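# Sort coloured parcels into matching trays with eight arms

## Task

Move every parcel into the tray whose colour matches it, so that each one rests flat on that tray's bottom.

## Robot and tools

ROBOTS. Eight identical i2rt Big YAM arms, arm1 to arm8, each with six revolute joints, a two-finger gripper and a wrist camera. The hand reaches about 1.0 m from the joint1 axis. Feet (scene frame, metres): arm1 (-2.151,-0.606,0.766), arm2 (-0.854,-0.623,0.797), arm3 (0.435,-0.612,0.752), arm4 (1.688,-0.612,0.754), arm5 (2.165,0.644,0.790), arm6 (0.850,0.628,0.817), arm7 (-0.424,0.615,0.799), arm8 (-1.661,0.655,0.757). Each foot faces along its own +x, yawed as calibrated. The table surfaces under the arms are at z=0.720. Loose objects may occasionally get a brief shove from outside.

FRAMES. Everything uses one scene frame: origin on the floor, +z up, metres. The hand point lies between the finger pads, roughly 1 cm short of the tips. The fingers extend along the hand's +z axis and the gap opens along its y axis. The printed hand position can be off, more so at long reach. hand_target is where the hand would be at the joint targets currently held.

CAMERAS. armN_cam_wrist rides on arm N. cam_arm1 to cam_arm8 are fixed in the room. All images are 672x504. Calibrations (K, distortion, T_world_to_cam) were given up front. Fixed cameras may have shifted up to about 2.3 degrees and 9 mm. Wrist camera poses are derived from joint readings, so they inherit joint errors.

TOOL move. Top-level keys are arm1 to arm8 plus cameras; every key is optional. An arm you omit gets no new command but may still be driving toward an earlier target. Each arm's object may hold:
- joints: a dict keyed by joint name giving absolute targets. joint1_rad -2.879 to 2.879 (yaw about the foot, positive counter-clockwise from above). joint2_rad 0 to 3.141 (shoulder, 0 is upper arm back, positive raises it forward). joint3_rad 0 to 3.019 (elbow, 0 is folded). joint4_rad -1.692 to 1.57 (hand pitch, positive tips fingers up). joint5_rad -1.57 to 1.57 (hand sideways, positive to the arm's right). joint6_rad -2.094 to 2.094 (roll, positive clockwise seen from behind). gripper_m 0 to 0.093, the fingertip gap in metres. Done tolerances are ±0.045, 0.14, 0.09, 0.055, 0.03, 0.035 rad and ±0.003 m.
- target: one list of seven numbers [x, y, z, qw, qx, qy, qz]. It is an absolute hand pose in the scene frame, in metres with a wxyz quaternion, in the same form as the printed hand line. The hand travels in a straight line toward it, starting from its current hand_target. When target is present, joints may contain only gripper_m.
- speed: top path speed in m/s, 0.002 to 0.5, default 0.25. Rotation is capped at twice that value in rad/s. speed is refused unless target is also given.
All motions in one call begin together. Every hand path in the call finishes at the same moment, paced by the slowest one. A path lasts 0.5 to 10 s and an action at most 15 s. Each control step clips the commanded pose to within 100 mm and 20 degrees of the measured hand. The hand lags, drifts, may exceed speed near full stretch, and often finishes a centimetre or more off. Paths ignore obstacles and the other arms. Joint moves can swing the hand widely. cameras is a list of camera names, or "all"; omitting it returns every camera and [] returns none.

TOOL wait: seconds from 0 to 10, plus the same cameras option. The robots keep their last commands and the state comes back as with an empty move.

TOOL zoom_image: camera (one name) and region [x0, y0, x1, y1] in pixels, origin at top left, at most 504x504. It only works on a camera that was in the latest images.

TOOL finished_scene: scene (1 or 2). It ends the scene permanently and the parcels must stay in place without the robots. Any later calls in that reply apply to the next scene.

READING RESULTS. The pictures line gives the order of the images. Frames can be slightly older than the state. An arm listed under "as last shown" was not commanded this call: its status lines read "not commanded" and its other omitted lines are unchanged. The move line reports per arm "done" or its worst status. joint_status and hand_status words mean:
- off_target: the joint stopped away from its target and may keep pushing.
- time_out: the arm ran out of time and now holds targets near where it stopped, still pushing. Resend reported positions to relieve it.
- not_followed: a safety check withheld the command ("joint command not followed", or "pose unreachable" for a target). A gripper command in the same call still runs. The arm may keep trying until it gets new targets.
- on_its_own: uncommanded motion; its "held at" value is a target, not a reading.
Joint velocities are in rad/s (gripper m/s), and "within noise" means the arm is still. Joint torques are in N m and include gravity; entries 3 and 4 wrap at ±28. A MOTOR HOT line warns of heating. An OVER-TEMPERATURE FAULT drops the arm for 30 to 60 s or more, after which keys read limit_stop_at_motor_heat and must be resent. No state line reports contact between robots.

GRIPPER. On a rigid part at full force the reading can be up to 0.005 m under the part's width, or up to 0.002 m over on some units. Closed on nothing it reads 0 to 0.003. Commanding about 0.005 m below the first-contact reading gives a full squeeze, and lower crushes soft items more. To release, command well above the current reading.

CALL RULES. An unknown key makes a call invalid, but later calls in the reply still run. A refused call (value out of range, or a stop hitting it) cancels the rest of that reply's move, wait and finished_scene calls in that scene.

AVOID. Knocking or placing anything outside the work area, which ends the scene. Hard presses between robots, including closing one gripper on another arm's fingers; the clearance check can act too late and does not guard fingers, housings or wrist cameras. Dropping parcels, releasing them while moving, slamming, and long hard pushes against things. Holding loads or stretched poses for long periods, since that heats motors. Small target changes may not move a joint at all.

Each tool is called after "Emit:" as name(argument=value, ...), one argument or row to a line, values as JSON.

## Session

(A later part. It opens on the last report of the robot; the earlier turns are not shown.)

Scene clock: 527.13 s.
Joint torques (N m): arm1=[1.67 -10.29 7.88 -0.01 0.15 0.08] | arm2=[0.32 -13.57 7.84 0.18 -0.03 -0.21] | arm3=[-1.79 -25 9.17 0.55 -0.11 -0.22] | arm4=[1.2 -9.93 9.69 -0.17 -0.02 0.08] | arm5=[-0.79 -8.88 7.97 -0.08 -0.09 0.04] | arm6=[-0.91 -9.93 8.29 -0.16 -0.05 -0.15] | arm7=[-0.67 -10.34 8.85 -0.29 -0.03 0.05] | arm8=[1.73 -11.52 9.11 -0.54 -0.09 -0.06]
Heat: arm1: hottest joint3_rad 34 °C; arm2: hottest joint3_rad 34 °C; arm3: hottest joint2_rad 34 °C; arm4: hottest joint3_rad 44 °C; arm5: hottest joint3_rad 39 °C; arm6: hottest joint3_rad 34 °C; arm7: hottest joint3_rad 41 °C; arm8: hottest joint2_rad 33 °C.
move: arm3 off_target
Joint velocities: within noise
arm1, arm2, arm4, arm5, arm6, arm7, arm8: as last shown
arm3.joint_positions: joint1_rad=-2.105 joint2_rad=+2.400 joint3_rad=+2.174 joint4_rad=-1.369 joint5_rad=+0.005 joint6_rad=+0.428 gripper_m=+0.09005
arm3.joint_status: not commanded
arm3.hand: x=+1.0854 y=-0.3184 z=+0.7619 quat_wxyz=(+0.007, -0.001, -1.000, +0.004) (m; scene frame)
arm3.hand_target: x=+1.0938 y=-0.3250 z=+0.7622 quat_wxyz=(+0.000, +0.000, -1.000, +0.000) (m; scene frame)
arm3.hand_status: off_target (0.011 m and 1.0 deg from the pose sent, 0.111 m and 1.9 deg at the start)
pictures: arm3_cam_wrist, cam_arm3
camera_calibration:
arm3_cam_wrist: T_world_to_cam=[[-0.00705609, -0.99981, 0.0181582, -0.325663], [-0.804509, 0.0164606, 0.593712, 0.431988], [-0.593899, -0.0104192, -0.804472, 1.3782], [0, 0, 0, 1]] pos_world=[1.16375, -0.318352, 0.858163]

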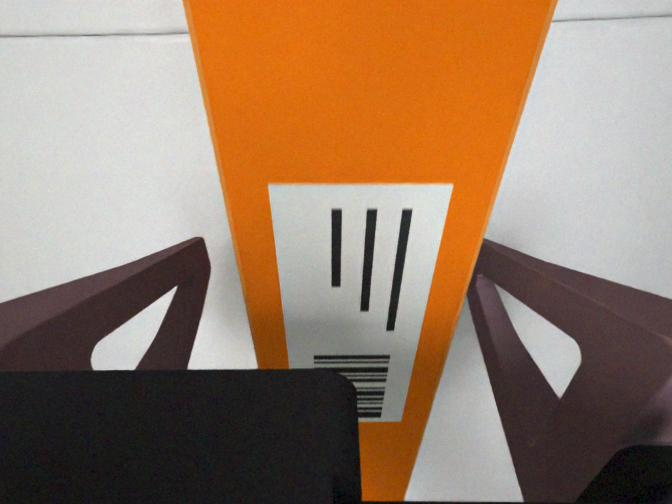

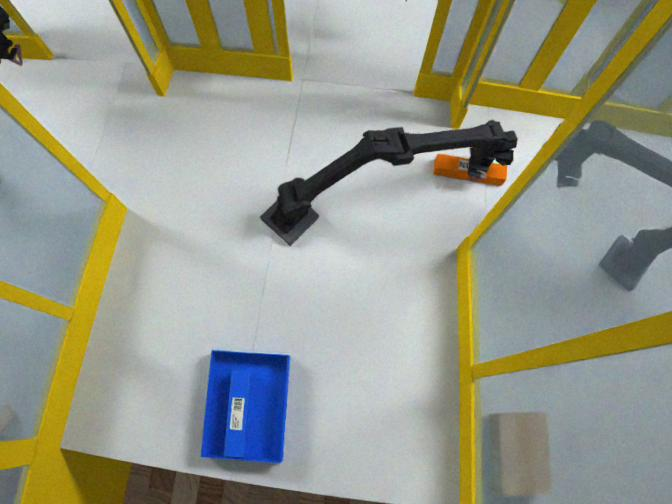

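Emit:
move(
  arm3={"target":[1.075,-0.329,0.763,0,0,1,0],"speed":0.2},
  cameras=[],
)

Emit:
move(
  arm3={"joints":{"gripper_m":0.04}},
  cameras=[],
)

Emit:
move(
  arm3={"target":[1.06,-0.336,0.86,0,0,1,0]},
  cameras=[],
)

Emit:
move(
  arm3={"target":[0.82,-0.44,1.0,0,0,1,0],"speed":0.35},
  cameras=["cam_arm3"],
)

Scene clock: 540.20 s.
Joint torques (N m): arm1=[1.61 -10.34 7.87 -0.13 0.13 0.08] | arm2=[0.26 -13.57 7.84 0.17 -0.03 -0.2] | arm3=[-1.03 -29.45 8.4 0.51 0.02 -0.15] | arm4=[1.26 -9.93 9.68 -0.17 -0.02 0.08] | arm5=[-0.62 -9.05 7.86 0.03 -0.08 0.02] | arm6=[-0.85 -9.99 8.31 -0.16 -0.05 -0.15] | arm7=[-0.5 -10.29 8.87 -0.23 -0.03 0.04] | arm8=[2.14 -11.69 9.13 -0.53 -0.1 -0.06]
Heat: arm1: hottest joint3_rad 34 °C; arm2: hottest joint3_rad 34 °C; arm3: hottest joint2_rad 34 °C; arm4: hottest joint3_rad 44 °C; arm5: hottest joint3_rad 39 °C; arm6: hottest joint3_rad 35 °C; arm7: hottest joint3_rad 40 °C; arm8: hottest joint2_rad 33 °C.
move: arm3 off_target
Joint velocities: within noise
arm1, arm5, arm7: as last shown
arm2.joint_positions: joint1_rad=-1.346 joint2_rad=+1.458 joint3_rad=+1.288 joint4_rad=-1.387 joint5_rad=+0.000 joint6_rad=-0.422 gripper_m=+0.09292
arm2.joint_status: not commanded
arm2.hand: x=-0.6734 y=-0.2369 z=+1.0015 quat_wxyz=(-0.007, +0.702, -0.712, -0.003) (m; scene frame)
arm2.hand_target: x=-0.6750 y=-0.2399 z=+1.0000 quat_wxyz=(+0.000, +0.707, -0.707, +0.000) (m; scene frame)
arm2.hand_status: not commanded
arm3.joint_positions: joint1_rad=-2.106 joint2_rad=+2.378 joint3_rad=+2.063 joint4_rad=-1.316 joint5_rad=+0.001 joint6_rad=+0.428 gripper_m=+0.09005
arm3.joint_status: not commanded
arm3.hand: x=+1.0653 y=-0.3275 z=+0.7367 quat_wxyz=(+0.024, -0.002, -1.000, +0.010) (m; scene frame)
arm3.hand_target: x=+1.0745 y=-0.3291 z=+0.7627 quat_wxyz=(+0.000, +0.000, -1.000, +0.000) (m; scene frame)
arm3.hand_status: off_target (0.028 m and 3.0 deg from the pose sent, 0.015 m and 1.0 deg at the start)
arm4.joint_positions: joint1_rad=+1.791 joint2_rad=+1.449 joint3_rad=+1.391 joint4_rad=-1.501 joint5_rad=+0.011 joint6_rad=-0.392 gripper_m=+0.09290
arm4.joint_status: not commanded
arm4.hand: x=+1.2977 y=-0.4410 z=+1.0031 quat_wxyz=(-0.002, +1.000, -0.004, -0.009) (m; scene frame)
arm4.hand_target: x=+1.3000 y=-0.4470 z=+1.0001 quat_wxyz=(+0.000, +1.000, +0.000, +0.000) (m; scene frame)
arm4.hand_status: not commanded
arm6.joint_positions: joint1_rad=-1.296 joint2_rad=+1.477 joint3_rad=+1.235 joint4_rad=-1.336 joint5_rad=+0.001 joint6_rad=-0.341 gripper_m=+0.09288
arm6.joint_status: not commanded
arm6.hand: x=+0.7076 y=+0.2300 z=+0.9939 quat_wxyz=(+0.002, -0.708, -0.706, -0.002) (m; scene frame)
arm6.hand_target: x=+0.7070 y=+0.2325 z=+1.0000 quat_wxyz=(+0.000, -0.707, -0.707, +0.000) (m; scene frame)
arm6.hand_status: not commanded
arm8.joint_positions: joint1_rad=+0.398 joint2_rad=+1.445 joint3_rad=+1.377 joint4_rad=-1.492 joint5_rad=+0.000 joint6_rad=-0.203 gripper_m=+0.09292
arm8.joint_status: not commanded
arm8.hand: x=-1.7495 y=+0.2393 z=+1.0009 quat_wxyz=(-0.003, -0.709, -0.705, +0.005) (m; scene frame)
arm8.hand_target: x=-1.7480 y=+0.2430 z=+0.9999 quat_wxyz=(+0.000, -0.707, -0.707, +0.000) (m; scene frame)
arm8.hand_status: not commanded
pictures: none
No camera images: "cameras" was empty.

Scene clock: 540.80 s.
Joint torques (N m): arm1=[1.85 -10.4 7.86 -0.18 0.14 0.07] | arm2=[0.26 -13.57 7.84 0.17 -0.03 -0.21] | arm3=[-0.97 -28.69 8.53 0.5 0.02 -0.15] | arm4=[1.26 -9.93 9.68 -0.17 -0.02 0.08] | arm5=[-0.67 -8.76 7.86 0.12 -0.11 0.02] | arm6=[-0.91 -9.93 8.31 -0.17 -0.06 -0.15] | arm7=[-0.56 -10.34 8.92 -0.28 -0.02 0.05] | arm8=[2.2 -11.58 9.25 -0.54 -0.11 -0.08]
Heat: arm1: hottest joint3_rad 34 °C; arm2: hottest joint3_rad 34 °C; arm3: hottest joint2_rad 34 °C; arm4: hottest joint3_rad 44 °C; arm5: hottest joint3_rad 39 °C; arm6: hottest joint3_rad 35 °C; arm7: hottest joint3_rad 40 °C; arm8: hottest joint2_rad 33 °C.
move: arm3 off_target
Joint velocities: within noise
arm1, arm2, arm4, arm5, arm6, arm7, arm8: as last shown
arm3.joint_positions: joint1_rad=-2.106 joint2_rad=+2.377 joint3_rad=+2.062 joint4_rad=-1.315 joint5_rad=+0.001 joint6_rad=+0.428 gripper_m=+0.05888
arm3.joint_status: gripper_m off_target (ended at +0.05890, target +0.04000)
arm3.hand: x=+1.0653 y=-0.3276 z=+0.7367 quat_wxyz=(+0.024, -0.002, -1.000, +0.010) (m; scene frame)
arm3.hand_target: x=+1.0746 y=-0.3292 z=+0.7628 quat_wxyz=(+0.000, +0.000, -1.000, +0.000) (m; scene frame)
arm3.hand_status: not commanded
pictures: none
No camera images: "cameras" was empty.

Scene clock: 542.07 s.
Joint torques (N m): arm1=[1.55 -10.46 7.82 -0.13 0.15 0.09] | arm2=[0.26 -13.57 7.84 0.17 -0.03 -0.2] | arm3=[-1.08 -25.88 13.16 -0.4 0.03 -0.15] | arm4=[1.26 -9.93 9.68 -0.17 -0.02 0.09] | arm5=[-0.26 -8.82 7.88 -0.08 -0.1 0.03] | arm6=[-0.91 -9.93 8.29 -0.14 -0.05 -0.14] | arm7=[-0.85 -10.29 8.9 -0.27 -0.04 0.05] | arm8=[1.9 -12.04 9.18 -0.53 -0.08 -0.06]
Heat: arm1: hottest joint3_rad 34 °C; arm2: hottest joint3_rad 34 °C; arm3: hottest joint2_rad 34 °C; arm4: hottest joint3_rad 44 °C; arm5: hottest joint3_rad 39 °C; arm6: hottest joint3_rad 35 °C; arm7: hottest joint3_rad 40 °C; arm8: hottest joint2_rad 33 °C.
move: arm3 off_target
Joint velocities: within noise
arm1, arm2, arm4, arm5, arm6, arm7, arm8: as last shown
arm3.joint_positions: joint1_rad=-2.106 joint2_rad=+2.233 joint3_rad=+2.059 joint4_rad=-1.455 joint5_rad=+0.001 joint6_rad=+0.428 gripper_m=+0.05888
arm3.joint_status: not commanded
arm3.hand: x=+1.0459 y=-0.3367 z=+0.8324 quat_wxyz=(+0.023, -0.002, -1.000, +0.009) (m; scene frame)
arm3.hand_target: x=+1.0588 y=-0.3365 z=+0.8599 quat_wxyz=(+0.000, +0.000, -1.000, +0.000) (m; scene frame)
arm3.hand_status: off_target (0.031 m and 2.9 deg from the pose sent, 0.124 m and 2.9 deg at the start)
pictures: none
No camera images: "cameras" was empty.

Scene clock: 543.83 s.
Joint torques (N m): arm1=[1.55 -10.58 7.83 -0.09 0.14 0.07] | arm2=[0.26 -13.57 7.84 0.17 -0.03 -0.2] | arm3=[-0.62 -14.21 9.43 -0.25 0.01 -0.1] | arm4=[1.26 -9.93 9.69 -0.17 -0.02 0.08] | arm5=[-0.56 -8.94 7.84 -0.02 -0.08 0.03] | arm6=[-0.91 -9.93 8.29 -0.17 -0.05 -0.14] | arm7=[-0.62 -10.4 8.88 -0.25 -0.03 0.04] | arm8=[1.96 -11.81 9.11 -0.55 -0.08 -0.05]
Heat: arm1: hottest joint3_rad 34 °C; arm2: hottest joint3_rad 34 °C; arm3: hottest joint2_rad 35 °C; arm4: hottest joint3_rad 44 °C; arm5: hottest joint3_rad 39 °C; arm6: hottest joint3_rad 35 °C; arm7: hottest joint3_rad 40 °C; arm8: hottest joint2_rad 33 °C.
move: arm3 done
Joint velocities: within noise
arm1, arm2, arm4, arm5, arm6, arm7, arm8: as last shown
arm3.joint_positions: joint1_rad=-2.106 joint2_rad=+1.460 joint3_rad=+1.385 joint4_rad=-1.506 joint5_rad=+0.001 joint6_rad=+0.428 gripper_m=+0.05888
arm3.joint_status: not commanded
arm3.hand: x=+0.8224 y=-0.4382 z=+0.9946 quat_wxyz=(+0.002, -0.002, -1.000, +0.000) (m; scene frame)
arm3.hand_target: x=+0.8200 y=-0.4400 z=+1.0000 quat_wxyz=(+0.000, +0.000, -1.000, +0.000) (m; scene frame)
arm3.hand_status: done (0.006 m and 0.3 deg from the pose sent, 0.300 m and 2.9 deg at the start)
pictures: cam_arm3

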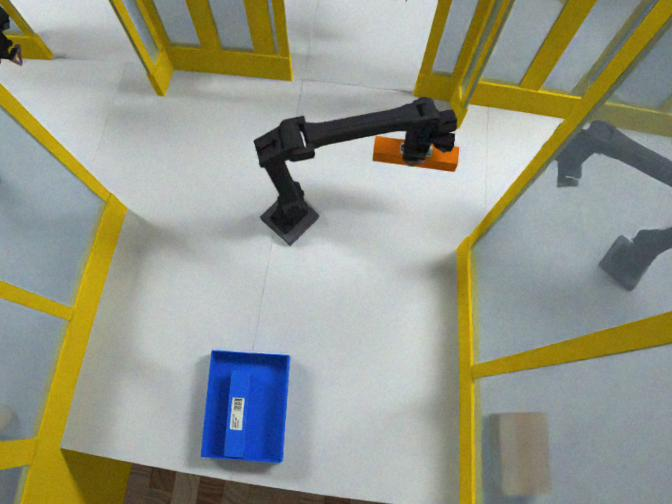

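Emit:
move(
  arm3={"joints":{"joint1_rad":-1.26,"joint6_rad":-0.29}},
  cameras=[],
)

Emit:
move(
  arm3={"target":[0.623,0.006,0.86,0,-0.7071,0.7071,0],"speed":0.35},
  cameras=[],
)

Emit:
move(
  arm3={"target":[0.623,0.006,0.75,0,-0.7071,0.7071,0],"speed":0.15},
  cameras=["cam_arm3"],
)

Scene clock: 552.33 s.
Joint torques (N m): arm1=[1.55 -10.34 7.84 -0.14 0.13 0.07] | arm2=[0.26 -13.57 7.84 0.17 -0.03 -0.2] | arm3=[0.09 -14.21 9.47 -0.24 -0.08 -0.22] | arm4=[1.26 -9.93 9.69 -0.17 -0.02 0.08] | arm5=[-0.5 -9 7.9 0.02 -0.1 0.04] | arm6=[-0.85 -9.93 8.31 -0.17 -0.06 -0.14] | arm7=[-0.62 -10.46 8.87 -0.25 -0.04 0.04] | arm8=[1.79 -11.87 9.17 -0.5 -0.1 -0.06]
Heat: arm1: hottest joint3_rad 34 °C; arm2: hottest joint3_rad 34 °C; arm3: hottest joint2_rad 34 °C; arm4: hottest joint3_rad 44 °C; arm5: hottest joint3_rad 39 °C; arm6: hottest joint3_rad 35 °C; arm7: hottest joint3_rad 40 °C; arm8: hottest joint2_rad 33 °C.
move: arm3 done
Joint velocities: within noise
arm1.joint_positions: joint1_rad=-0.007 joint2_rad=+1.448 joint3_rad=+1.361 joint4_rad=-1.467 joint5_rad=+0.006 joint6_rad=+0.242 gripper_m=+0.08990
arm1.joint_status: not commanded
arm1.hand: x=-1.7644 y=-0.7834 z=+1.0045 quat_wxyz=(-0.011, -0.330, -0.944, +0.008) (m; scene frame)
arm1.hand_target: x=-1.7681 y=-0.7788 z=+0.9998 quat_wxyz=(+0.001, -0.330, -0.944, +0.008) (m; scene frame)
arm1.hand_status: not commanded
arm2, arm4, arm5, arm6, arm8: as last shown
arm3.joint_positions: joint1_rad=-1.269 joint2_rad=+1.460 joint3_rad=+1.385 joint4_rad=-1.506 joint5_rad=+0.001 joint6_rad=-0.274 gripper_m=+0.05888
arm3.joint_status: all done
arm3.hand: x=+0.5643 y=-0.2076 z=+0.9945 quat_wxyz=(+0.000, +0.694, -0.720, +0.003) (m; scene frame)
arm3.hand_target: x=+0.5599 y=-0.2092 z=+0.9998 quat_wxyz=(-0.001, +0.704, -0.711, +0.003) (m; scene frame)
arm3.hand_status: not commanded
arm7.joint_positions: joint1_rad=+0.804 joint2_rad=+1.459 joint3_rad=+1.288 joint4_rad=-1.382 joint5_rad=+0.000 joint6_rad=+0.100 gripper_m=+0.08996
arm7.joint_status: not commanded
arm7.hand: x=-0.0013 y=+0.6838 z=+1.0027 quat_wxyz=(-0.009, +0.032, -0.999, -0.003) (m; scene frame)
arm7.hand_target: x=-0.0073 y=+0.6811 z=+0.9988 quat_wxyz=(+0.002, +0.034, -0.999, -0.001) (m; scene frame)
arm7.hand_status: not commanded
pictures: none
No camera images: "cameras" was empty.

Scene clock: 554.13 s.
Joint torques (N m): arm1=[1.32 -10.34 7.82 -0.14 0.14 0.06] | arm2=[0.26 -13.57 7.84 0.17 -0.03 -0.2] | arm3=[0.56 -22.3 13.97 -0.1 -0.3 -0.23] | arm4=[1.2 -9.93 9.68 -0.17 -0.02 0.09] | arm5=[-0.97 -9.29 7.8 -0.09 -0.08 0.01] | arm6=[-0.85 -9.93 8.32 -0.18 -0.05 -0.15] | arm7=[-0.62 -10.29 8.85 -0.27 -0.02 0.05] | arm8=[2.08 -11.63 9.18 -0.47 -0.1 -0.07]
Heat: arm1: hottest joint3_rad 34 °C; arm2: hottest joint3_rad 34 °C; arm3: hottest joint2_rad 34 °C; arm4: hottest joint3_rad 44 °C; arm5: hottest joint3_rad 39 °C; arm6: hottest joint3_rad 35 °C; arm7: hottest joint3_rad 40 °C; arm8: hottest joint2_rad 33 °C.
move: arm3 off_target
Joint velocities: within noise
arm1, arm2, arm4, arm6, arm7, arm8: as last shown
arm3.joint_positions: joint1_rad=-1.269 joint2_rad=+2.096 joint3_rad=+1.850 joint4_rad=-1.373 joint5_rad=+0.001 joint6_rad=-0.279 gripper_m=+0.05888
arm3.joint_status: not commanded
arm3.hand: x=+0.6266 y=-0.0131 z=+0.8417 quat_wxyz=(+0.017, +0.696, -0.717, +0.011) (m; scene frame)
arm3.hand_target: x=+0.6226 y=+0.0048 z=+0.8603 quat_wxyz=(-0.001, +0.707, -0.707, +0.000) (m; scene frame)
arm3.hand_status: off_target (0.027 m and 2.9 deg from the pose sent, 0.259 m and 2.0 deg at the start)
arm5.joint_positions: joint1_rad=+0.716 joint2_rad=+1.315 joint3_rad=+1.283 joint4_rad=-1.490 joint5_rad=+0.000 joint6_rad=+0.390 gripper_m=+0.09398
arm5.joint_status: not commanded
arm5.hand: x=+1.8173 y=+0.4736 z=+1.0443 quat_wxyz=(+0.007, +0.999, +0.032, -0.020) (m; scene frame)
arm5.hand_target: x=+1.8180 y=+0.4721 z=+1.0564 quat_wxyz=(+0.012, +0.999, +0.030, -0.030) (m; scene frame)
arm5.hand_status: not commanded
pictures: none
No camera images: "cameras" was empty.

Scene clock: 555.63 s.
Joint torques (N m): arm1=[1.73 -10.58 7.87 -0.14 0.16 0.05] | arm2=[0.26 -13.57 7.86 0.17 -0.03 -0.21] | arm3=[0.44 -23.71 9.03 0.53 -0.29 -0.22] | arm4=[1.2 -9.93 9.69 -0.17 -0.02 0.09] | arm5=[-0.79 -9.17 7.95 -0.02 -0.02 0.05] | arm6=[-0.91 -9.93 8.31 -0.17 -0.05 -0.15] | arm7=[-0.56 -10.34 8.92 -0.23 -0.04 0.06] | arm8=[2.02 -11.52 9.13 -0.54 -0.1 -0.08]
Heat: arm1: hottest joint3_rad 34 °C; arm2: hottest joint3_rad 34 °C; arm3: hottest joint2_rad 34 °C; arm4: hottest joint3_rad 44 °C; arm5: hottest joint3_rad 39 °C; arm6: hottest joint3_rad 35 °C; arm7: hottest joint3_rad 40 °C; arm8: hottest joint2_rad 33 °C.
move: arm3 off_target
Joint velocities: within noise
arm1, arm2, arm4, arm5, arm6, arm7, arm8: as last shown
arm3.joint_positions: joint1_rad=-1.269 joint2_rad=+2.203 joint3_rad=+1.765 joint4_rad=-1.166 joint5_rad=+0.001 joint6_rad=-0.279 gripper_m=+0.05888
arm3.joint_status: not commanded
arm3.hand: x=+0.6299 y=-0.0040 z=+0.7444 quat_wxyz=(+0.011, +0.696, -0.717, +0.008) (m; scene frame)
arm3.hand_target: x=+0.6230 y=+0.0058 z=+0.7501 quat_wxyz=(+0.000, +0.707, -0.707, +0.000) (m; scene frame)
arm3.hand_status: off_target (0.013 m and 2.3 deg from the pose sent, 0.094 m and 2.9 deg at the start)
pictures: cam_arm3

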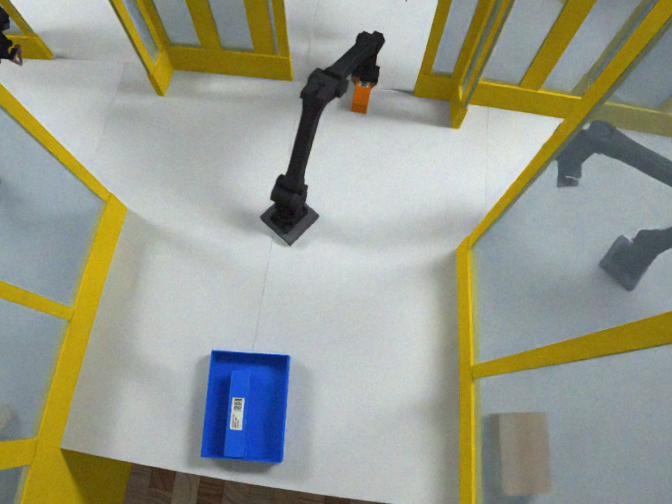

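Emit:
move(
  arm3={"target":[0.623,0.004,0.742,0,-0.7071,0.7071,0],"speed":0.1},
  cameras=[],
)

Emit:
move(
  arm3={"joints":{"gripper_m":0.09}},
  cameras=[],
)

Emit:
move(
  arm3={"target":[0.623,0.004,0.87,0,-0.7071,0.7071,0]},
  cameras=[],
)

Emit:
move(
  arm3={"target":[0.559,-0.211,1.0,0,-0.7071,0.7071,0],"speed":0.35},
  cameras=[],
)

Emit:
move(
  arm6={"target":[0.622,-0.01,0.885,0,0.7071,0.7071,0],"speed":0.35},
  cameras=["arm6_cam_wrist"],
)

Scene clock: 565.87 s.
Joint torques (N m): arm1=[1.67 -10.4 7.84 -0.09 0.13 0.1] | arm2=[0.26 -13.57 7.86 0.17 -0.03 -0.2] | arm3=[0.26 -23.18 8.46 0.58 -0.29 -0.23] | arm4=[1.2 -9.88 9.69 -0.17 -0.02 0.08] | arm5=[-0.5 -8.53 7.94 -0.27 -0.07 0] | arm6=[-0.91 -9.93 8.31 -0.16 -0.06 -0.15] | arm7=[-0.5 -10.17 8.91 -0.24 -0.03 0.05] | arm8=[2.08 -11.52 9.2 -0.53 -0.08 -0.08]
Heat: arm1: hottest joint3_rad 34 °C; arm2: hottest joint3_rad 34 °C; arm3: hottest joint2_rad 34 °C; arm4: hottest joint3_rad 44 °C; arm5: hottest joint3_rad 39 °C; arm6: hottest joint3_rad 35 °C; arm7: hottest joint3_rad 40 °C; arm8: hottest joint2_rad 33 °C.
move: arm3 done
Joint velocities: within noise
arm1, arm2, arm4, arm5, arm6, arm7, arm8: as last shown
arm3.joint_positions: joint1_rad=-1.269 joint2_rad=+2.203 joint3_rad=+1.757 joint4_rad=-1.147 joint5_rad=+0.000 joint6_rad=-0.280 gripper_m=+0.05888
arm3.joint_status: not commanded
arm3.hand: x=+0.6302 y=-0.0027 z=+0.7414 quat_wxyz=(+0.006, +0.697, -0.717, +0.005) (m; scene frame)
arm3.hand_target: x=+0.6230 y=+0.0038 z=+0.7420 quat_wxyz=(+0.000, +0.707, -0.707, +0.000) (m; scene frame)
arm3.hand_status: done (0.010 m and 1.9 deg from the pose sent, 0.011 m and 2.3 deg at the start)
pictures: none
No camera images: "cameras" was empty.

Scene clock: 566.50 s.
Joint torques (N m): arm1=[1.49 -10.46 7.9 -0.17 0.13 0.07] | arm2=[0.26 -13.57 7.84 0.17 -0.03 -0.2] | arm3=[0.44 -23.24 8.46 0.59 -0.28 -0.22] | arm4=[1.26 -9.93 9.68 -0.17 -0.02 0.08] | arm5=[-0.73 -9.05 7.91 -0.14 -0.09 0.04] | arm6=[-0.97 -9.88 8.31 -0.17 -0.05 -0.15] | arm7=[-0.67 -10.34 8.83 -0.23 -0.02 0.04] | arm8=[1.96 -11.58 9.18 -0.53 -0.09 -0.08]
Heat: arm1: hottest joint3_rad 34 °C; arm2: hottest joint3_rad 34 °C; arm3: hottest joint2_rad 34 °C; arm4: hottest joint3_rad 44 °C; arm5: hottest joint3_rad 39 °C; arm6: hottest joint3_rad 35 °C; arm7: hottest joint3_rad 40 °C; arm8: hottest joint2_rad 33 °C.
move: arm3 done
Joint velocities: arm1=[within noise] | arm2=[within noise] | arm3=[-0.005 -0.005 0.002 -0.002 0.007 -0.081 0.004] | arm4=[within noise] | arm5=[within noise] | arm6=[within noise] | arm7=[within noise] | arm8=[within noise]
arm1, arm5, arm7: as last shown
arm2.joint_positions: joint1_rad=-1.346 joint2_rad=+1.458 joint3_rad=+1.288 joint4_rad=-1.387 joint5_rad=+0.000 joint6_rad=-0.422 gripper_m=+0.09292
arm2.joint_status: not commanded
arm2.hand: x=-0.6734 y=-0.2369 z=+1.0015 quat_wxyz=(-0.007, +0.702, -0.712, -0.003) (m; scene frame)
arm2.hand_target: x=-0.6750 y=-0.2399 z=+1.0000 quat_wxyz=(+0.000, +0.707, -0.707, +0.000) (m; scene frame)
arm2.hand_status: not commanded
arm3.joint_positions: joint1_rad=-1.269 joint2_rad=+2.203 joint3_rad=+1.757 joint4_rad=-1.147 joint5_rad=+0.000 joint6_rad=-0.280 gripper_m=+0.08987
arm3.joint_status: all done
arm3.hand: x=+0.6302 y=-0.0027 z=+0.7414 quat_wxyz=(+0.006, +0.697, -0.717, +0.005) (m; scene frame)
arm3.hand_target: x=+0.6230 y=+0.0038 z=+0.7420 quat_wxyz=(+0.000, +0.707, -0.707, +0.000) (m; scene frame)
arm3.hand_status: not commanded
arm4.joint_positions: joint1_rad=+1.791 joint2_rad=+1.449 joint3_rad=+1.391 joint4_rad=-1.501 joint5_rad=+0.011 joint6_rad=-0.392 gripper_m=+0.09290
arm4.joint_status: not commanded
arm4.hand: x=+1.2977 y=-0.4410 z=+1.0031 quat_wxyz=(-0.002, +1.000, -0.004, -0.009) (m; scene frame)
arm4.hand_target: x=+1.3000 y=-0.4470 z=+1.0001 quat_wxyz=(+0.000, +1.000, +0.000, +0.000) (m; scene frame)
arm4.hand_status: not commanded
arm6.joint_positions: joint1_rad=-1.296 joint2_rad=+1.477 joint3_rad=+1.235 joint4_rad=-1.336 joint5_rad=+0.001 joint6_rad=-0.341 gripper_m=+0.09288
arm6.joint_status: not commanded
arm6.hand: x=+0.7076 y=+0.2300 z=+0.9939 quat_wxyz=(+0.002, -0.708, -0.706, -0.002) (m; scene frame)
arm6.hand_target: x=+0.7070 y=+0.2325 z=+1.0000 quat_wxyz=(+0.000, -0.707, -0.707, +0.000) (m; scene frame)
arm6.hand_status: not commanded
arm8.joint_positions: joint1_rad=+0.398 joint2_rad=+1.445 joint3_rad=+1.377 joint4_rad=-1.492 joint5_rad=+0.000 joint6_rad=-0.203 gripper_m=+0.09292
arm8.joint_status: not commanded
arm8.hand: x=-1.7495 y=+0.2393 z=+1.0009 quat_wxyz=(-0.003, -0.709, -0.705, +0.005) (m; scene frame)
arm8.hand_target: x=-1.7480 y=+0.2430 z=+0.9999 quat_wxyz=(+0.000, -0.707, -0.707, +0.000) (m; scene frame)
arm8.hand_status: not commanded
pictures: none
No camera images: "cameras" was empty.

Scene clock: 567.97 s.
Joint torques (N m): arm1=[1.96 -10.23 7.88 -0.09 0.16 0.05] | arm2=[0.26 -13.57 7.84 0.17 -0.03 -0.2] | arm3=[0.44 -23.36 13.44 -0.29 -0.27 -0.21] | arm4=[1.2 -9.93 9.69 -0.17 -0.02 0.08] | arm5=[-0.79 -9 7.86 -0.06 -0.09 0.06] | arm6=[-0.91 -9.88 8.29 -0.17 -0.05 -0.15] | arm7=[-0.56 -10.4 8.81 -0.24 -0.05 0.05] | arm8=[1.67 -11.63 9.18 -0.51 -0.1 -0.07]
Heat: arm1: hottest joint3_rad 34 °C; arm2: hottest joint3_rad 34 °C; arm3: hottest joint2_rad 35 °C; arm4: hottest joint3_rad 44 °C; arm5: hottest joint3_rad 39 °C; arm6: hottest joint3_rad 35 °C; arm7: hottest joint3_rad 40 °C; arm8: hottest joint2_rad 33 °C.
move: arm3 off_target
Joint velocities: within noise
arm1, arm2, arm4, arm5, arm6, arm7, arm8: as last shown
arm3.joint_positions: joint1_rad=-1.269 joint2_rad=+2.096 joint3_rad=+1.866 joint4_rad=-1.393 joint5_rad=+0.000 joint6_rad=-0.281 gripper_m=+0.08996
arm3.joint_status: not commanded
arm3.hand: x=+0.6266 y=-0.0129 z=+0.8475 quat_wxyz=(+0.019, +0.697, -0.717, +0.012) (m; scene frame)
arm3.hand_target: x=+0.6227 y=+0.0028 z=+0.8702 quat_wxyz=(+0.000, +0.707, -0.707, +0.000) (m; scene frame)
arm3.hand_status: off_target (0.028 m and 3.1 deg from the pose sent, 0.129 m and 1.9 deg at the start; pose on its path clipped on 5 of 44 steps)
pictures: none
No camera images: "cameras" was empty.

Scene clock: 569.60 s.
Joint torques (N m): arm1=[1.61 -9.93 7.86 -0.06 0.16 0.06] | arm2=[0.32 -13.57 7.84 0.17 -0.03 -0.2] | arm3=[-0.09 -13.68 9.32 -0.25 -0.27 -0.22] | arm4=[1.2 -9.93 9.69 -0.18 -0.02 0.08] | arm5=[-0.56 -8.53 7.73 0.09 -0.07 0.04] | arm6=[-0.91 -9.88 8.31 -0.16 -0.06 -0.14] | arm7=[-0.5 -10.29 8.91 -0.24 -0.03 0.04] | arm8=[2.14 -11.69 9.14 -0.53 -0.09 -0.07]
Heat: arm1: hottest joint3_rad 34 °C; arm2: hottest joint3_rad 34 °C; arm3: hottest joint2_rad 35 °C; arm4: hottest joint3_rad 44 °C; arm5: hottest joint3_rad 39 °C; arm6: hottest joint3_rad 35 °C; arm7: hottest joint3_rad 40 °C; arm8: hottest joint2_rad 33 °C.
move: arm3 done
Joint velocities: within noise
arm1, arm2, arm4, arm5, arm6, arm7, arm8: as last shown
arm3.joint_positions: joint1_rad=-1.269 joint2_rad=+1.450 joint3_rad=+1.381 joint4_rad=-1.505 joint5_rad=+0.000 joint6_rad=-0.286 gripper_m=+0.08996
arm3.joint_status: not commanded
arm3.hand: x=+0.5633 y=-0.2095 z=+0.9971 quat_wxyz=(-0.003, +0.699, -0.715, +0.001) (m; scene frame)
arm3.hand_target: x=+0.5591 y=-0.2111 z=+1.0000 quat_wxyz=(+0.000, +0.707, -0.707, +0.000) (m; scene frame)
arm3.hand_status: done (0.005 m and 1.3 deg from the pose sent, 0.259 m and 3.1 deg at the start)
pictures: none
No camera images: "cameras" was empty.

Scene clock: 571.50 s.
Joint torques (N m): arm1=[1.61 -10.29 7.91 -0.13 0.13 0.07] | arm2=[0.26 -13.57 7.84 0.17 -0.03 -0.2] | arm3=[-0.21 -13.68 9.35 -0.23 -0.28 -0.22] | arm4=[1.26 -9.93 9.69 -0.17 -0.02 0.09] | arm5=[-0.73 -9.17 7.87 0.08 -0.07 0.05] | arm6=[-0.67 -16.67 12.62 -0.21 -0.05 -0.11] | arm7=[-0.67 -10.17 8.9 -0.28 -0.03 0.04] | arm8=[1.73 -11.58 9.2 -0.54 -0.08 -0.08]
Heat: arm1: hottest joint3_rad 34 °C; arm2: hottest joint3_rad 34 °C; arm3: hottest joint2_rad 35 °C; arm4: hottest joint3_rad 44 °C; arm5: hottest joint3_rad 39 °C; arm6: hottest joint3_rad 35 °C; arm7: hottest joint3_rad 40 °C; arm8: hottest joint2_rad 33 °C.
move: arm6 off_target
Joint velocities: within noise
arm1, arm2, arm3, arm4, arm5, arm7, arm8: as last shown
arm6.joint_positions: joint1_rad=-1.296 joint2_rad=+2.202 joint3_rad=+1.950 joint4_rad=-1.352 joint5_rad=+0.001 joint6_rad=-0.341 gripper_m=+0.09288
arm6.joint_status: not commanded
arm6.hand: x=+0.6273 y=+0.0053 z=+0.8718 quat_wxyz=(+0.008, -0.708, -0.706, -0.015) (m; scene frame)
arm6.hand_target: x=+0.6222 y=-0.0092 z=+0.8852 quat_wxyz=(+0.000, -0.707, -0.707, +0.001) (m; scene frame)
arm6.hand_status: off_target (0.021 m and 1.9 deg from the pose sent, 0.277 m and 0.4 deg at the start)
pictures: arm6_cam_wrist
camera_calibration:
arm6_cam_wrist: T_world_to_cam=[[-0.999982, -0.00495892, -0.00341358, 0.628902], [-0.00601491, 0.799079, 0.601196, -0.518749], [-0.000253564, 0.601206, -0.799094, 0.817983], [0, 0, 0, 1]] pos_world=[0.625978, -0.0741356, 0.967662]

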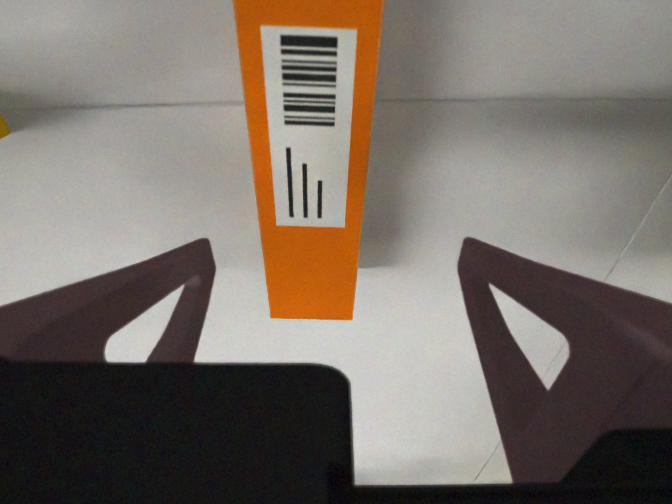

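Emit:
move(
  arm6={"target":[0.633,-0.02,0.85,0,0.7071,0.7071,0]},
  cameras=[],
)

Emit:
move(
  arm6={"target":[0.633,-0.018,0.757,0,0.7071,0.7071,0],"speed":0.2},
  cameras=["arm6_cam_wrist"],
)

Scene clock: 582.37 s.
Joint torques (N m): arm1=[1.79 -10.58 7.94 -0.06 0.12 0.06] | arm2=[0.26 -13.57 7.84 0.17 -0.03 -0.2] | arm3=[-0.15 -13.68 9.36 -0.21 -0.28 -0.22] | arm4=[1.26 -9.93 9.68 -0.17 -0.02 0.08] | arm5=[-0.56 -9.05 7.94 -0.06 -0.07 0.1] | arm6=[0.09 -17.85 11.21 0.49 -0.05 0] | arm7=[-0.73 -10.34 8.85 -0.24 -0.04 0.04] | arm8=[1.9 -11.58 9.16 -0.51 -0.09 -0.07]
Heat: arm1: hottest joint3_rad 34 °C; arm2: hottest joint3_rad 34 °C; arm3: hottest joint2_rad 34 °C; arm4: hottest joint3_rad 44 °C; arm5: hottest joint3_rad 39 °C; arm6: hottest joint2_rad 35 °C; arm7: hottest joint3_rad 40 °C; arm8: hottest joint2_rad 33 °C.
move: arm6 off_target
Joint velocities: within noise
arm1.joint_positions: joint1_rad=-0.007 joint2_rad=+1.448 joint3_rad=+1.361 joint4_rad=-1.467 joint5_rad=+0.006 joint6_rad=+0.242 gripper_m=+0.08990
arm1.joint_status: not commanded
arm1.hand: x=-1.7644 y=-0.7834 z=+1.0045 quat_wxyz=(-0.011, -0.330, -0.944, +0.008) (m; scene frame)
arm1.hand_target: x=-1.7681 y=-0.7788 z=+0.9998 quat_wxyz=(+0.001, -0.330, -0.944, +0.008) (m; scene frame)
arm1.hand_status: not commanded
arm2, arm3, arm4, arm5, arm8: as last shown
arm6.joint_positions: joint1_rad=-1.285 joint2_rad=+2.253 joint3_rad=+1.950 joint4_rad=-1.314 joint5_rad=+0.001 joint6_rad=-0.332 gripper_m=+0.09288
arm6.joint_status: not commanded
arm6.hand: x=+0.6326 y=-0.0014 z=+0.8391 quat_wxyz=(+0.011, -0.707, -0.707, -0.021) (m; scene frame)
arm6.hand_target: x=+0.6333 y=-0.0193 z=+0.8505 quat_wxyz=(+0.000, -0.707, -0.707, +0.000) (m; scene frame)
arm6.hand_status: off_target (0.022 m and 2.7 deg from the pose sent, 0.034 m and 1.9 deg at the start)
arm7.joint_positions: joint1_rad=+0.804 joint2_rad=+1.459 joint3_rad=+1.288 joint4_rad=-1.382 joint5_rad=+0.000 joint6_rad=+0.100 gripper_m=+0.08996
arm7.joint_status: not commanded
arm7.hand: x=-0.0013 y=+0.6838 z=+1.0027 quat_wxyz=(-0.009, +0.032, -0.999, -0.003) (m; scene frame)
arm7.hand_target: x=-0.0073 y=+0.6811 z=+0.9988 quat_wxyz=(+0.002, +0.034, -0.999, -0.001) (m; scene frame)
arm7.hand_status: not commanded
pictures: none
No camera images: "cameras" was empty.

Scene clock: 583.67 s.
Joint torques (N m): arm1=[1.49 -10.4 7.84 -0.06 0.12 0.08] | arm2=[0.26 -13.57 7.86 0.17 -0.03 -0.2] | arm3=[-0.15 -13.68 9.32 -0.23 -0.29 -0.21] | arm4=[1.2 -9.93 9.68 -0.17 -0.02 0.08] | arm5=[-0.67 -8.94 7.91 0.1 -0.09 0.02] | arm6=[0.03 -18.73 8.42 0.53 -0.05 -0.01] | arm7=[-0.5 -10.46 8.83 -0.25 -0.03 0.05] | arm8=[2.08 -11.87 9.16 -0.58 -0.11 -0.06]
Heat: arm1: hottest joint3_rad 34 °C; arm2: hottest joint3_rad 34 °C; arm3: hottest joint2_rad 34 °C; arm4: hottest joint3_rad 44 °C; arm5: hottest joint3_rad 39 °C; arm6: hottest joint2_rad 35 °C; arm7: hottest joint3_rad 40 °C; arm8: hottest joint2_rad 33 °C.
move: arm6 off_target
Joint velocities: within noise
arm1, arm2, arm3, arm4, arm7, arm8: as last shown
arm5.joint_positions: joint1_rad=+0.716 joint2_rad=+1.315 joint3_rad=+1.283 joint4_rad=-1.490 joint5_rad=+0.000 joint6_rad=+0.390 gripper_m=+0.09398
arm5.joint_status: not commanded
arm5.hand: x=+1.8173 y=+0.4736 z=+1.0443 quat_wxyz=(+0.007, +0.999, +0.032, -0.020) (m; scene frame)
arm5.hand_target: x=+1.8180 y=+0.4721 z=+1.0564 quat_wxyz=(+0.012, +0.999, +0.030, -0.030) (m; scene frame)
arm5.hand_status: not commanded
arm6.joint_positions: joint1_rad=-1.285 joint2_rad=+2.359 joint3_rad=+1.895 joint4_rad=-1.136 joint5_rad=+0.001 joint6_rad=-0.332 gripper_m=+0.09288
arm6.joint_status: not commanded
arm6.hand: x=+0.6305 y=-0.0074 z=+0.7498 quat_wxyz=(+0.007, -0.707, -0.707, -0.013) (m; scene frame)
arm6.hand_target: x=+0.6331 y=-0.0178 z=+0.7572 quat_wxyz=(+0.000, -0.707, -0.707, +0.000) (m; scene frame)
arm6.hand_status: off_target (0.013 m and 1.7 deg from the pose sent, 0.084 m and 2.7 deg at the start)
pictures: arm6_cam_wrist
camera_calibration:
arm6_cam_wrist: T_world_to_cam=[[-0.999971, -0.00728036, -0.00200221, 0.630427], [-0.00703364, 0.801718, 0.597661, -0.432017], [-0.00274597, 0.597658, -0.801747, 0.731655], [0, 0, 0, 1]] pos_world=[0.629379, -0.0863337, 0.846064]

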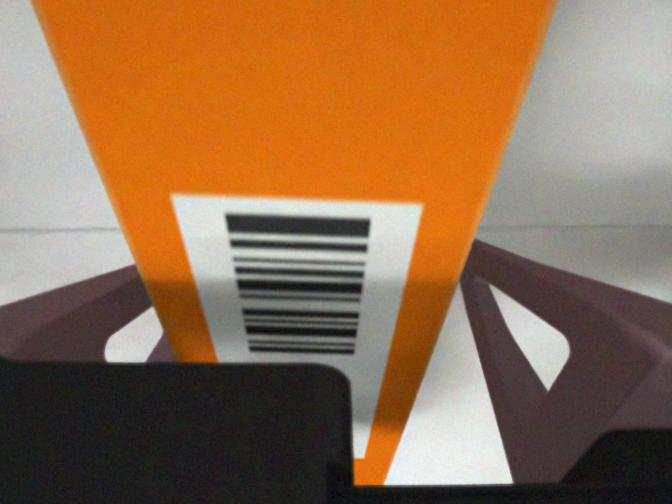

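Emit:
move(
  arm6={"joints":{"gripper_m":0.04}},
  cameras=[],
)

Emit:
move(
  arm6={"target":[0.633,0.0,0.87,0,0.7071,0.7071,0]},
  cameras=[],
)

Emit:
move(
  arm6={"target":[0.707,0.2325,1.0,0,0.7071,0.7071,0],"speed":0.35},
  cameras=[],
)

Emit:
move(
  arm6={"joints":{"joint1_rad":0.232,"joint6_rad":-0.386}},
  cameras=["cam_arm6"],
)

Scene clock: 595.73 s.
Joint torques (N m): arm1=[1.96 -10.52 7.83 -0.14 0.13 0.05] | arm2=[0.26 -13.57 7.84 0.17 -0.03 -0.2] | arm3=[-0.03 -13.68 9.35 -0.24 -0.28 -0.21] | arm4=[1.2 -9.93 9.69 -0.17 -0.02 0.09] | arm5=[-0.56 -8.94 7.95 0.01 -0.09 0.01] | arm6=[0.03 -18.67 8.4 0.5 -0.02 -0.02] | arm7=[-0.5 -10.34 8.87 -0.28 -0.03 0.05] | arm8=[1.9 -11.63 9.13 -0.55 -0.11 -0.07]
Heat: arm1: hottest joint3_rad 34 °C; arm2: hottest joint3_rad 34 °C; arm3: hottest joint2_rad 34 °C; arm4: hottest joint3_rad 44 °C; arm5: hottest joint3_rad 39 °C; arm6: hottest joint3_rad 35 °C; arm7: hottest joint3_rad 40 °C; arm8: hottest joint2_rad 33 °C.
move: arm6 off_target
Joint velocities: within noise
arm1, arm2, arm3, arm4, arm5, arm7, arm8: as last shown
arm6.joint_positions: joint1_rad=-1.285 joint2_rad=+2.359 joint3_rad=+1.895 joint4_rad=-1.136 joint5_rad=+0.000 joint6_rad=-0.331 gripper_m=+0.05972
arm6.joint_status: gripper_m off_target (ended at +0.05975, target +0.04000)
arm6.hand: x=+0.6305 y=-0.0075 z=+0.7498 quat_wxyz=(+0.007, -0.707, -0.707, -0.013) (m; scene frame)
arm6.hand_target: x=+0.6331 y=-0.0178 z=+0.7572 quat_wxyz=(+0.000, -0.707, -0.707, +0.000) (m; scene frame)
arm6.hand_status: not commanded
pictures: none
No camera images: "cameras" was empty.

Scene clock: 597.03 s.
Joint torques (N m): arm1=[1.67 -10.34 7.95 -0.17 0.13 0.06] | arm2=[0.26 -13.57 7.86 0.18 -0.03 -0.21] | arm3=[-0.03 -13.68 9.39 -0.21 -0.28 -0.21] | arm4=[1.2 -9.93 9.69 -0.17 -0.02 0.08] | arm5=[-0.15 -8.82 7.97 -0.13 -0.04 0.05] | arm6=[-0.62 -18.55 10.28 -0.23 -0.01 -0.11] | arm7=[-0.67 -10.46 8.9 -0.23 -0.02 0.05] | arm8=[2.08 -11.63 9.13 -0.51 -0.1 -0.06]
Heat: arm1: hottest joint3_rad 34 °C; arm2: hottest joint3_rad 34 °C; arm3: hottest joint2_rad 34 °C; arm4: hottest joint3_rad 44 °C; arm5: hottest joint3_rad 39 °C; arm6: hottest joint3_rad 36 °C; arm7: hottest joint3_rad 40 °C; arm8: hottest joint2_rad 33 °C.
move: arm6 off_target
Joint velocities: within noise
arm1, arm2, arm3, arm4, arm5, arm7, arm8: as last shown
arm6.joint_positions: joint1_rad=-1.285 joint2_rad=+2.199 joint3_rad=+1.890 joint4_rad=-1.292 joint5_rad=+0.000 joint6_rad=-0.331 gripper_m=+0.05972
arm6.joint_status: not commanded
arm6.hand: x=+0.6360 y=+0.0085 z=+0.8519 quat_wxyz=(+0.007, -0.707, -0.707, -0.013) (m; scene frame)
arm6.hand_target: x=+0.6331 y=+0.0004 z=+0.8700 quat_wxyz=(+0.000, -0.707, -0.707, +0.000) (m; scene frame)
arm6.hand_status: off_target (0.020 m and 1.7 deg from the pose sent, 0.120 m and 1.6 deg at the start)
pictures: none
No camera images: "cameras" was empty.

Scene clock: 598.73 s.
Joint torques (N m): arm1=[1.49 -10.17 7.95 -0.14 0.13 0.06] | arm2=[0.26 -13.57 7.86 0.17 -0.03 -0.2] | arm3=[-0.15 -13.57 9.32 -0.24 -0.28 -0.21] | arm4=[1.26 -9.93 9.69 -0.17 -0.02 0.09] | arm5=[-0.67 -8.88 7.92 0.1 -0.06 0.05] | arm6=[-1.49 -10.11 8.44 -0.18 -0.01 -0.18] | arm7=[-0.56 -10.29 8.88 -0.25 -0.04 0.04] | arm8=[2.2 -11.75 9.21 -0.57 -0.09 -0.07]
Heat: arm1: hottest joint3_rad 34 °C; arm2: hottest joint3_rad 34 °C; arm3: hottest joint2_rad 34 °C; arm4: hottest joint3_rad 44 °C; arm5: hottest joint3_rad 39 °C; arm6: hottest joint3_rad 36 °C; arm7: hottest joint3_rad 40 °C; arm8: hottest joint2_rad 33 °C.
move: arm6 done
Joint velocities: within noise
arm1, arm3, arm5, arm7: as last shown
arm2.joint_positions: joint1_rad=-1.346 joint2_rad=+1.458 joint3_rad=+1.288 joint4_rad=-1.387 joint5_rad=+0.000 joint6_rad=-0.422 gripper_m=+0.09292
arm2.joint_status: not commanded
arm2.hand: x=-0.6734 y=-0.2369 z=+1.0015 quat_wxyz=(-0.007, +0.702, -0.712, -0.003) (m; scene frame)
arm2.hand_target: x=-0.6750 y=-0.2399 z=+1.0000 quat_wxyz=(+0.000, +0.707, -0.707, +0.000) (m; scene frame)
arm2.hand_status: not commanded
arm4.joint_positions: joint1_rad=+1.791 joint2_rad=+1.449 joint3_rad=+1.391 joint4_rad=-1.501 joint5_rad=+0.011 joint6_rad=-0.392 gripper_m=+0.09290
arm4.joint_status: not commanded
arm4.hand: x=+1.2977 y=-0.4410 z=+1.0031 quat_wxyz=(-0.002, +1.000, -0.004, -0.009) (m; scene frame)
arm4.hand_target: x=+1.3000 y=-0.4470 z=+1.0001 quat_wxyz=(+0.000, +1.000, +0.000, +0.000) (m; scene frame)
arm4.hand_status: not commanded
arm6.joint_positions: joint1_rad=-1.288 joint2_rad=+1.479 joint3_rad=+1.233 joint4_rad=-1.335 joint5_rad=+0.000 joint6_rad=-0.337 gripper_m=+0.05972
arm6.joint_status: not commanded
arm6.hand: x=+0.7109 y=+0.2293 z=+0.9922 quat_wxyz=(+0.002, -0.706, -0.708, -0.004) (m; scene frame)
arm6.hand_target: x=+0.7071 y=+0.2325 z=+0.9999 quat_wxyz=(+0.000, -0.707, -0.707, +0.000) (m; scene frame)
arm6.hand_status: done (0.009 m and 0.6 deg from the pose sent, 0.278 m and 1.7 deg at the start)
arm8.joint_positions: joint1_rad=+0.398 joint2_rad=+1.445 joint3_rad=+1.377 joint4_rad=-1.492 joint5_rad=+0.000 joint6_rad=-0.203 gripper_m=+0.09292
arm8.joint_status: not commanded
arm8.hand: x=-1.7495 y=+0.2393 z=+1.0009 quat_wxyz=(-0.003, -0.709, -0.705, +0.005) (m; scene frame)
arm8.hand_target: x=-1.7480 y=+0.2430 z=+0.9999 quat_wxyz=(+0.000, -0.707, -0.707, +0.000) (m; scene frame)
arm8.hand_status: not commanded
pictures: none
No camera images: "cameras" was empty.

Scene clock: 600.60 s.
Joint torques (N m): arm1=[1.85 -10.58 7.83 -0.14 0.14 0.05] | arm2=[0.26 -13.57 7.86 0.17 -0.03 -0.21] | arm3=[-0.09 -13.68 9.36 -0.24 -0.27 -0.22] | arm4=[1.26 -9.93 9.69 -0.17 -0.02 0.08] | arm5=[-0.56 -8.88 7.94 -0.13 -0.08 0.05] | arm6=[-0.32 -10.05 8.43 -0.17 0.04 -0.16] | arm7=[-0.62 -10.4 8.83 -0.28 -0.03 0.05] | arm8=[2.2 -11.58 9.18 -0.55 -0.11 -0.06]
Heat: arm1: hottest joint3_rad 34 °C; arm2: hottest joint3_rad 34 °C; arm3: hottest joint2_rad 34 °C; arm4: hottest joint3_rad 44 °C; arm5: hottest joint3_rad 39 °C; arm6: hottest joint3_rad 36 °C; arm7: hottest joint3_rad 40 °C; arm8: hottest joint2_rad 33 °C.
move: arm6 done
Joint velocities: within noise
arm1, arm2, arm3, arm4, arm5, arm7, arm8: as last shown
arm6.joint_positions: joint1_rad=+0.228 joint2_rad=+1.479 joint3_rad=+1.233 joint4_rad=-1.336 joint5_rad=-0.001 joint6_rad=-0.379 gripper_m=+0.05981
arm6.joint_status: all done
arm6.hand: x=+1.2412 y=+0.4675 z=+0.9921 quat_wxyz=(+0.005, -0.005, -1.000, -0.002) (m; scene frame)
arm6.hand_target: x=+1.2402 y=+0.4694 z=+0.9998 quat_wxyz=(+0.000, +0.000, -1.000, +0.000) (m; scene frame)
arm6.hand_status: not commanded
pictures: cam_arm6

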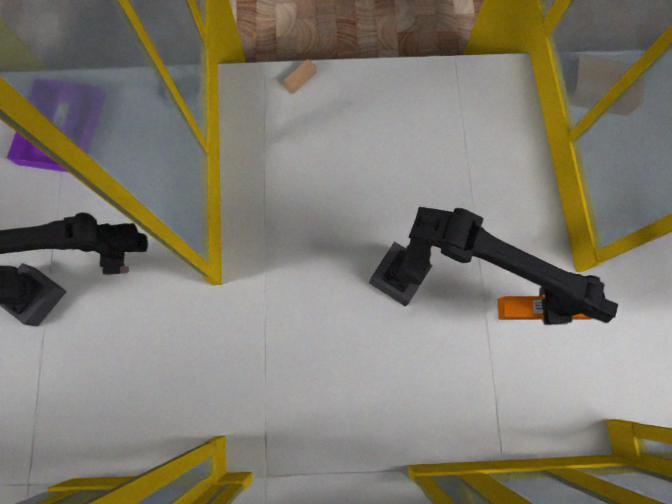

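Emit:
move(
  arm6={"target":[1.515,0.358,0.86,0,0,1,0],"speed":0.35},
  cameras=[],
)

Emit:
move(
  arm6={"target":[1.515,0.358,0.759,0,0,1,0],"speed":0.15},
  cameras=["cam_arm5"],
)

Scene clock: 608.03 s.
Joint torques (N m): arm1=[1.61 -10.52 7.95 -0.13 0.13 0.07] | arm2=[0.26 -13.57 7.84 0.18 -0.03 -0.21] | arm3=[-0.21 -13.74 9.32 -0.2 -0.28 -0.22] | arm4=[1.2 -9.93 9.68 -0.17 -0.02 0.08] | arm5=[-0.44 -8.88 7.88 0.14 -0.09 0.03] | arm6=[-0.32 -18.08 12.96 -0.25 0.05 -0.15] | arm7=[-0.62 -10.52 8.87 -0.25 -0.03 0.04] | arm8=[1.9 -11.75 9.21 -0.53 -0.09 -0.05]
Heat: arm1: hottest joint3_rad 34 °C; arm2: hottest joint3_rad 34 °C; arm3: hottest joint2_rad 33 °C; arm4: hottest joint3_rad 44 °C; arm5: hottest joint3_rad 39 °C; arm6: hottest joint3_rad 36 °C; arm7: hottest joint3_rad 40 °C; arm8: hottest joint2_rad 34 °C.
move: arm6 off_target
Joint velocities: within noise
arm1, arm2, arm4, arm5, arm7, arm8: as last shown
arm3.joint_positions: joint1_rad=-1.269 joint2_rad=+1.450 joint3_rad=+1.381 joint4_rad=-1.505 joint5_rad=+0.000 joint6_rad=-0.286 gripper_m=+0.08996
arm3.joint_status: not commanded
arm3.hand: x=+0.5633 y=-0.2095 z=+0.9971 quat_wxyz=(-0.003, +0.699, -0.715, +0.001) (m; scene frame)
arm3.hand_target: x=+0.5591 y=-0.2111 z=+1.0000 quat_wxyz=(+0.000, +0.707, -0.707, +0.000) (m; scene frame)
arm3.hand_status: not commanded
arm6.joint_positions: joint1_rad=+0.228 joint2_rad=+2.350 joint3_rad=+2.146 joint4_rad=-1.403 joint5_rad=-0.001 joint6_rad=-0.379 gripper_m=+0.05981
arm6.joint_status: not commanded
arm6.hand: x=+1.4990 y=+0.3617 z=+0.8459 quat_wxyz=(+0.017, -0.005, -1.000, -0.007) (m; scene frame)
arm6.hand_target: x=+1.5140 y=+0.3584 z=+0.8602 quat_wxyz=(-0.001, +0.000, -1.000, +0.000) (m; scene frame)
arm6.hand_status: off_target (0.022 m and 2.2 deg from the pose sent, 0.323 m and 0.9 deg at the start)
pictures: none
No camera images: "cameras" was empty.

Scene clock: 609.50 s.
Joint torques (N m): arm1=[1.44 -10.52 7.87 -0.1 0.13 0.05] | arm2=[0.26 -13.57 7.86 0.17 -0.03 -0.2] | arm3=[-0.09 -13.68 9.31 -0.24 -0.28 -0.22] | arm4=[1.2 -9.93 9.69 -0.17 -0.02 0.09] | arm5=[-0.38 -9.05 8.09 0.01 -0.09 0.02] | arm6=[-0.26 -19.55 8.64 0.51 0.05 -0.16] | arm7=[-0.67 -10.4 8.88 -0.23 -0.03 0.05] | arm8=[1.85 -11.58 9.17 -0.44 -0.08 -0.09]
Heat: arm1: hottest joint3_rad 34 °C; arm2: hottest joint3_rad 35 °C; arm3: hottest joint2_rad 33 °C; arm4: hottest joint3_rad 44 °C; arm5: hottest joint3_rad 39 °C; arm6: hottest joint3_rad 36 °C; arm7: hottest joint3_rad 40 °C; arm8: hottest joint2_rad 34 °C.
move: arm6 done
Joint velocities: within noise
arm1, arm2, arm3, arm4, arm5, arm7, arm8: as last shown
arm6.joint_positions: joint1_rad=+0.228 joint2_rad=+2.459 joint3_rad=+2.099 joint4_rad=-1.236 joint5_rad=-0.001 joint6_rad=-0.379 gripper_m=+0.05981
arm6.joint_status: not commanded
arm6.hand: x=+1.5069 y=+0.3584 z=+0.7535 quat_wxyz=(+0.011, -0.005, -1.000, -0.005) (m; scene frame)
arm6.hand_target: x=+1.5148 y=+0.3580 z=+0.7590 quat_wxyz=(+0.000, +0.000, -1.000, +0.000) (m; scene frame)
arm6.hand_status: done (0.010 m and 1.6 deg from the pose sent, 0.089 m and 2.2 deg at the start)
pictures: cam_arm5

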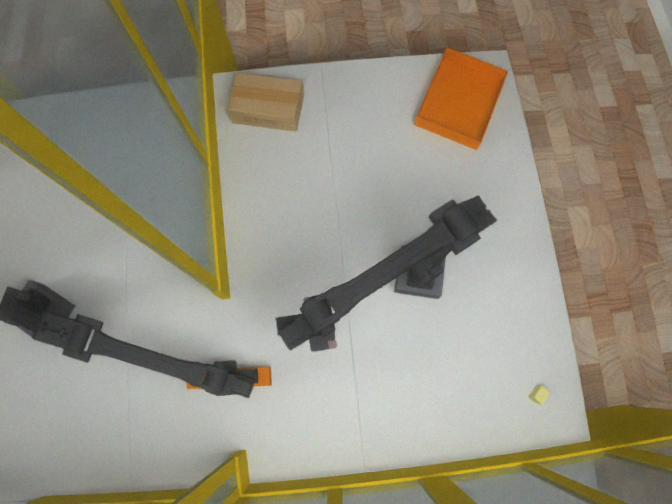

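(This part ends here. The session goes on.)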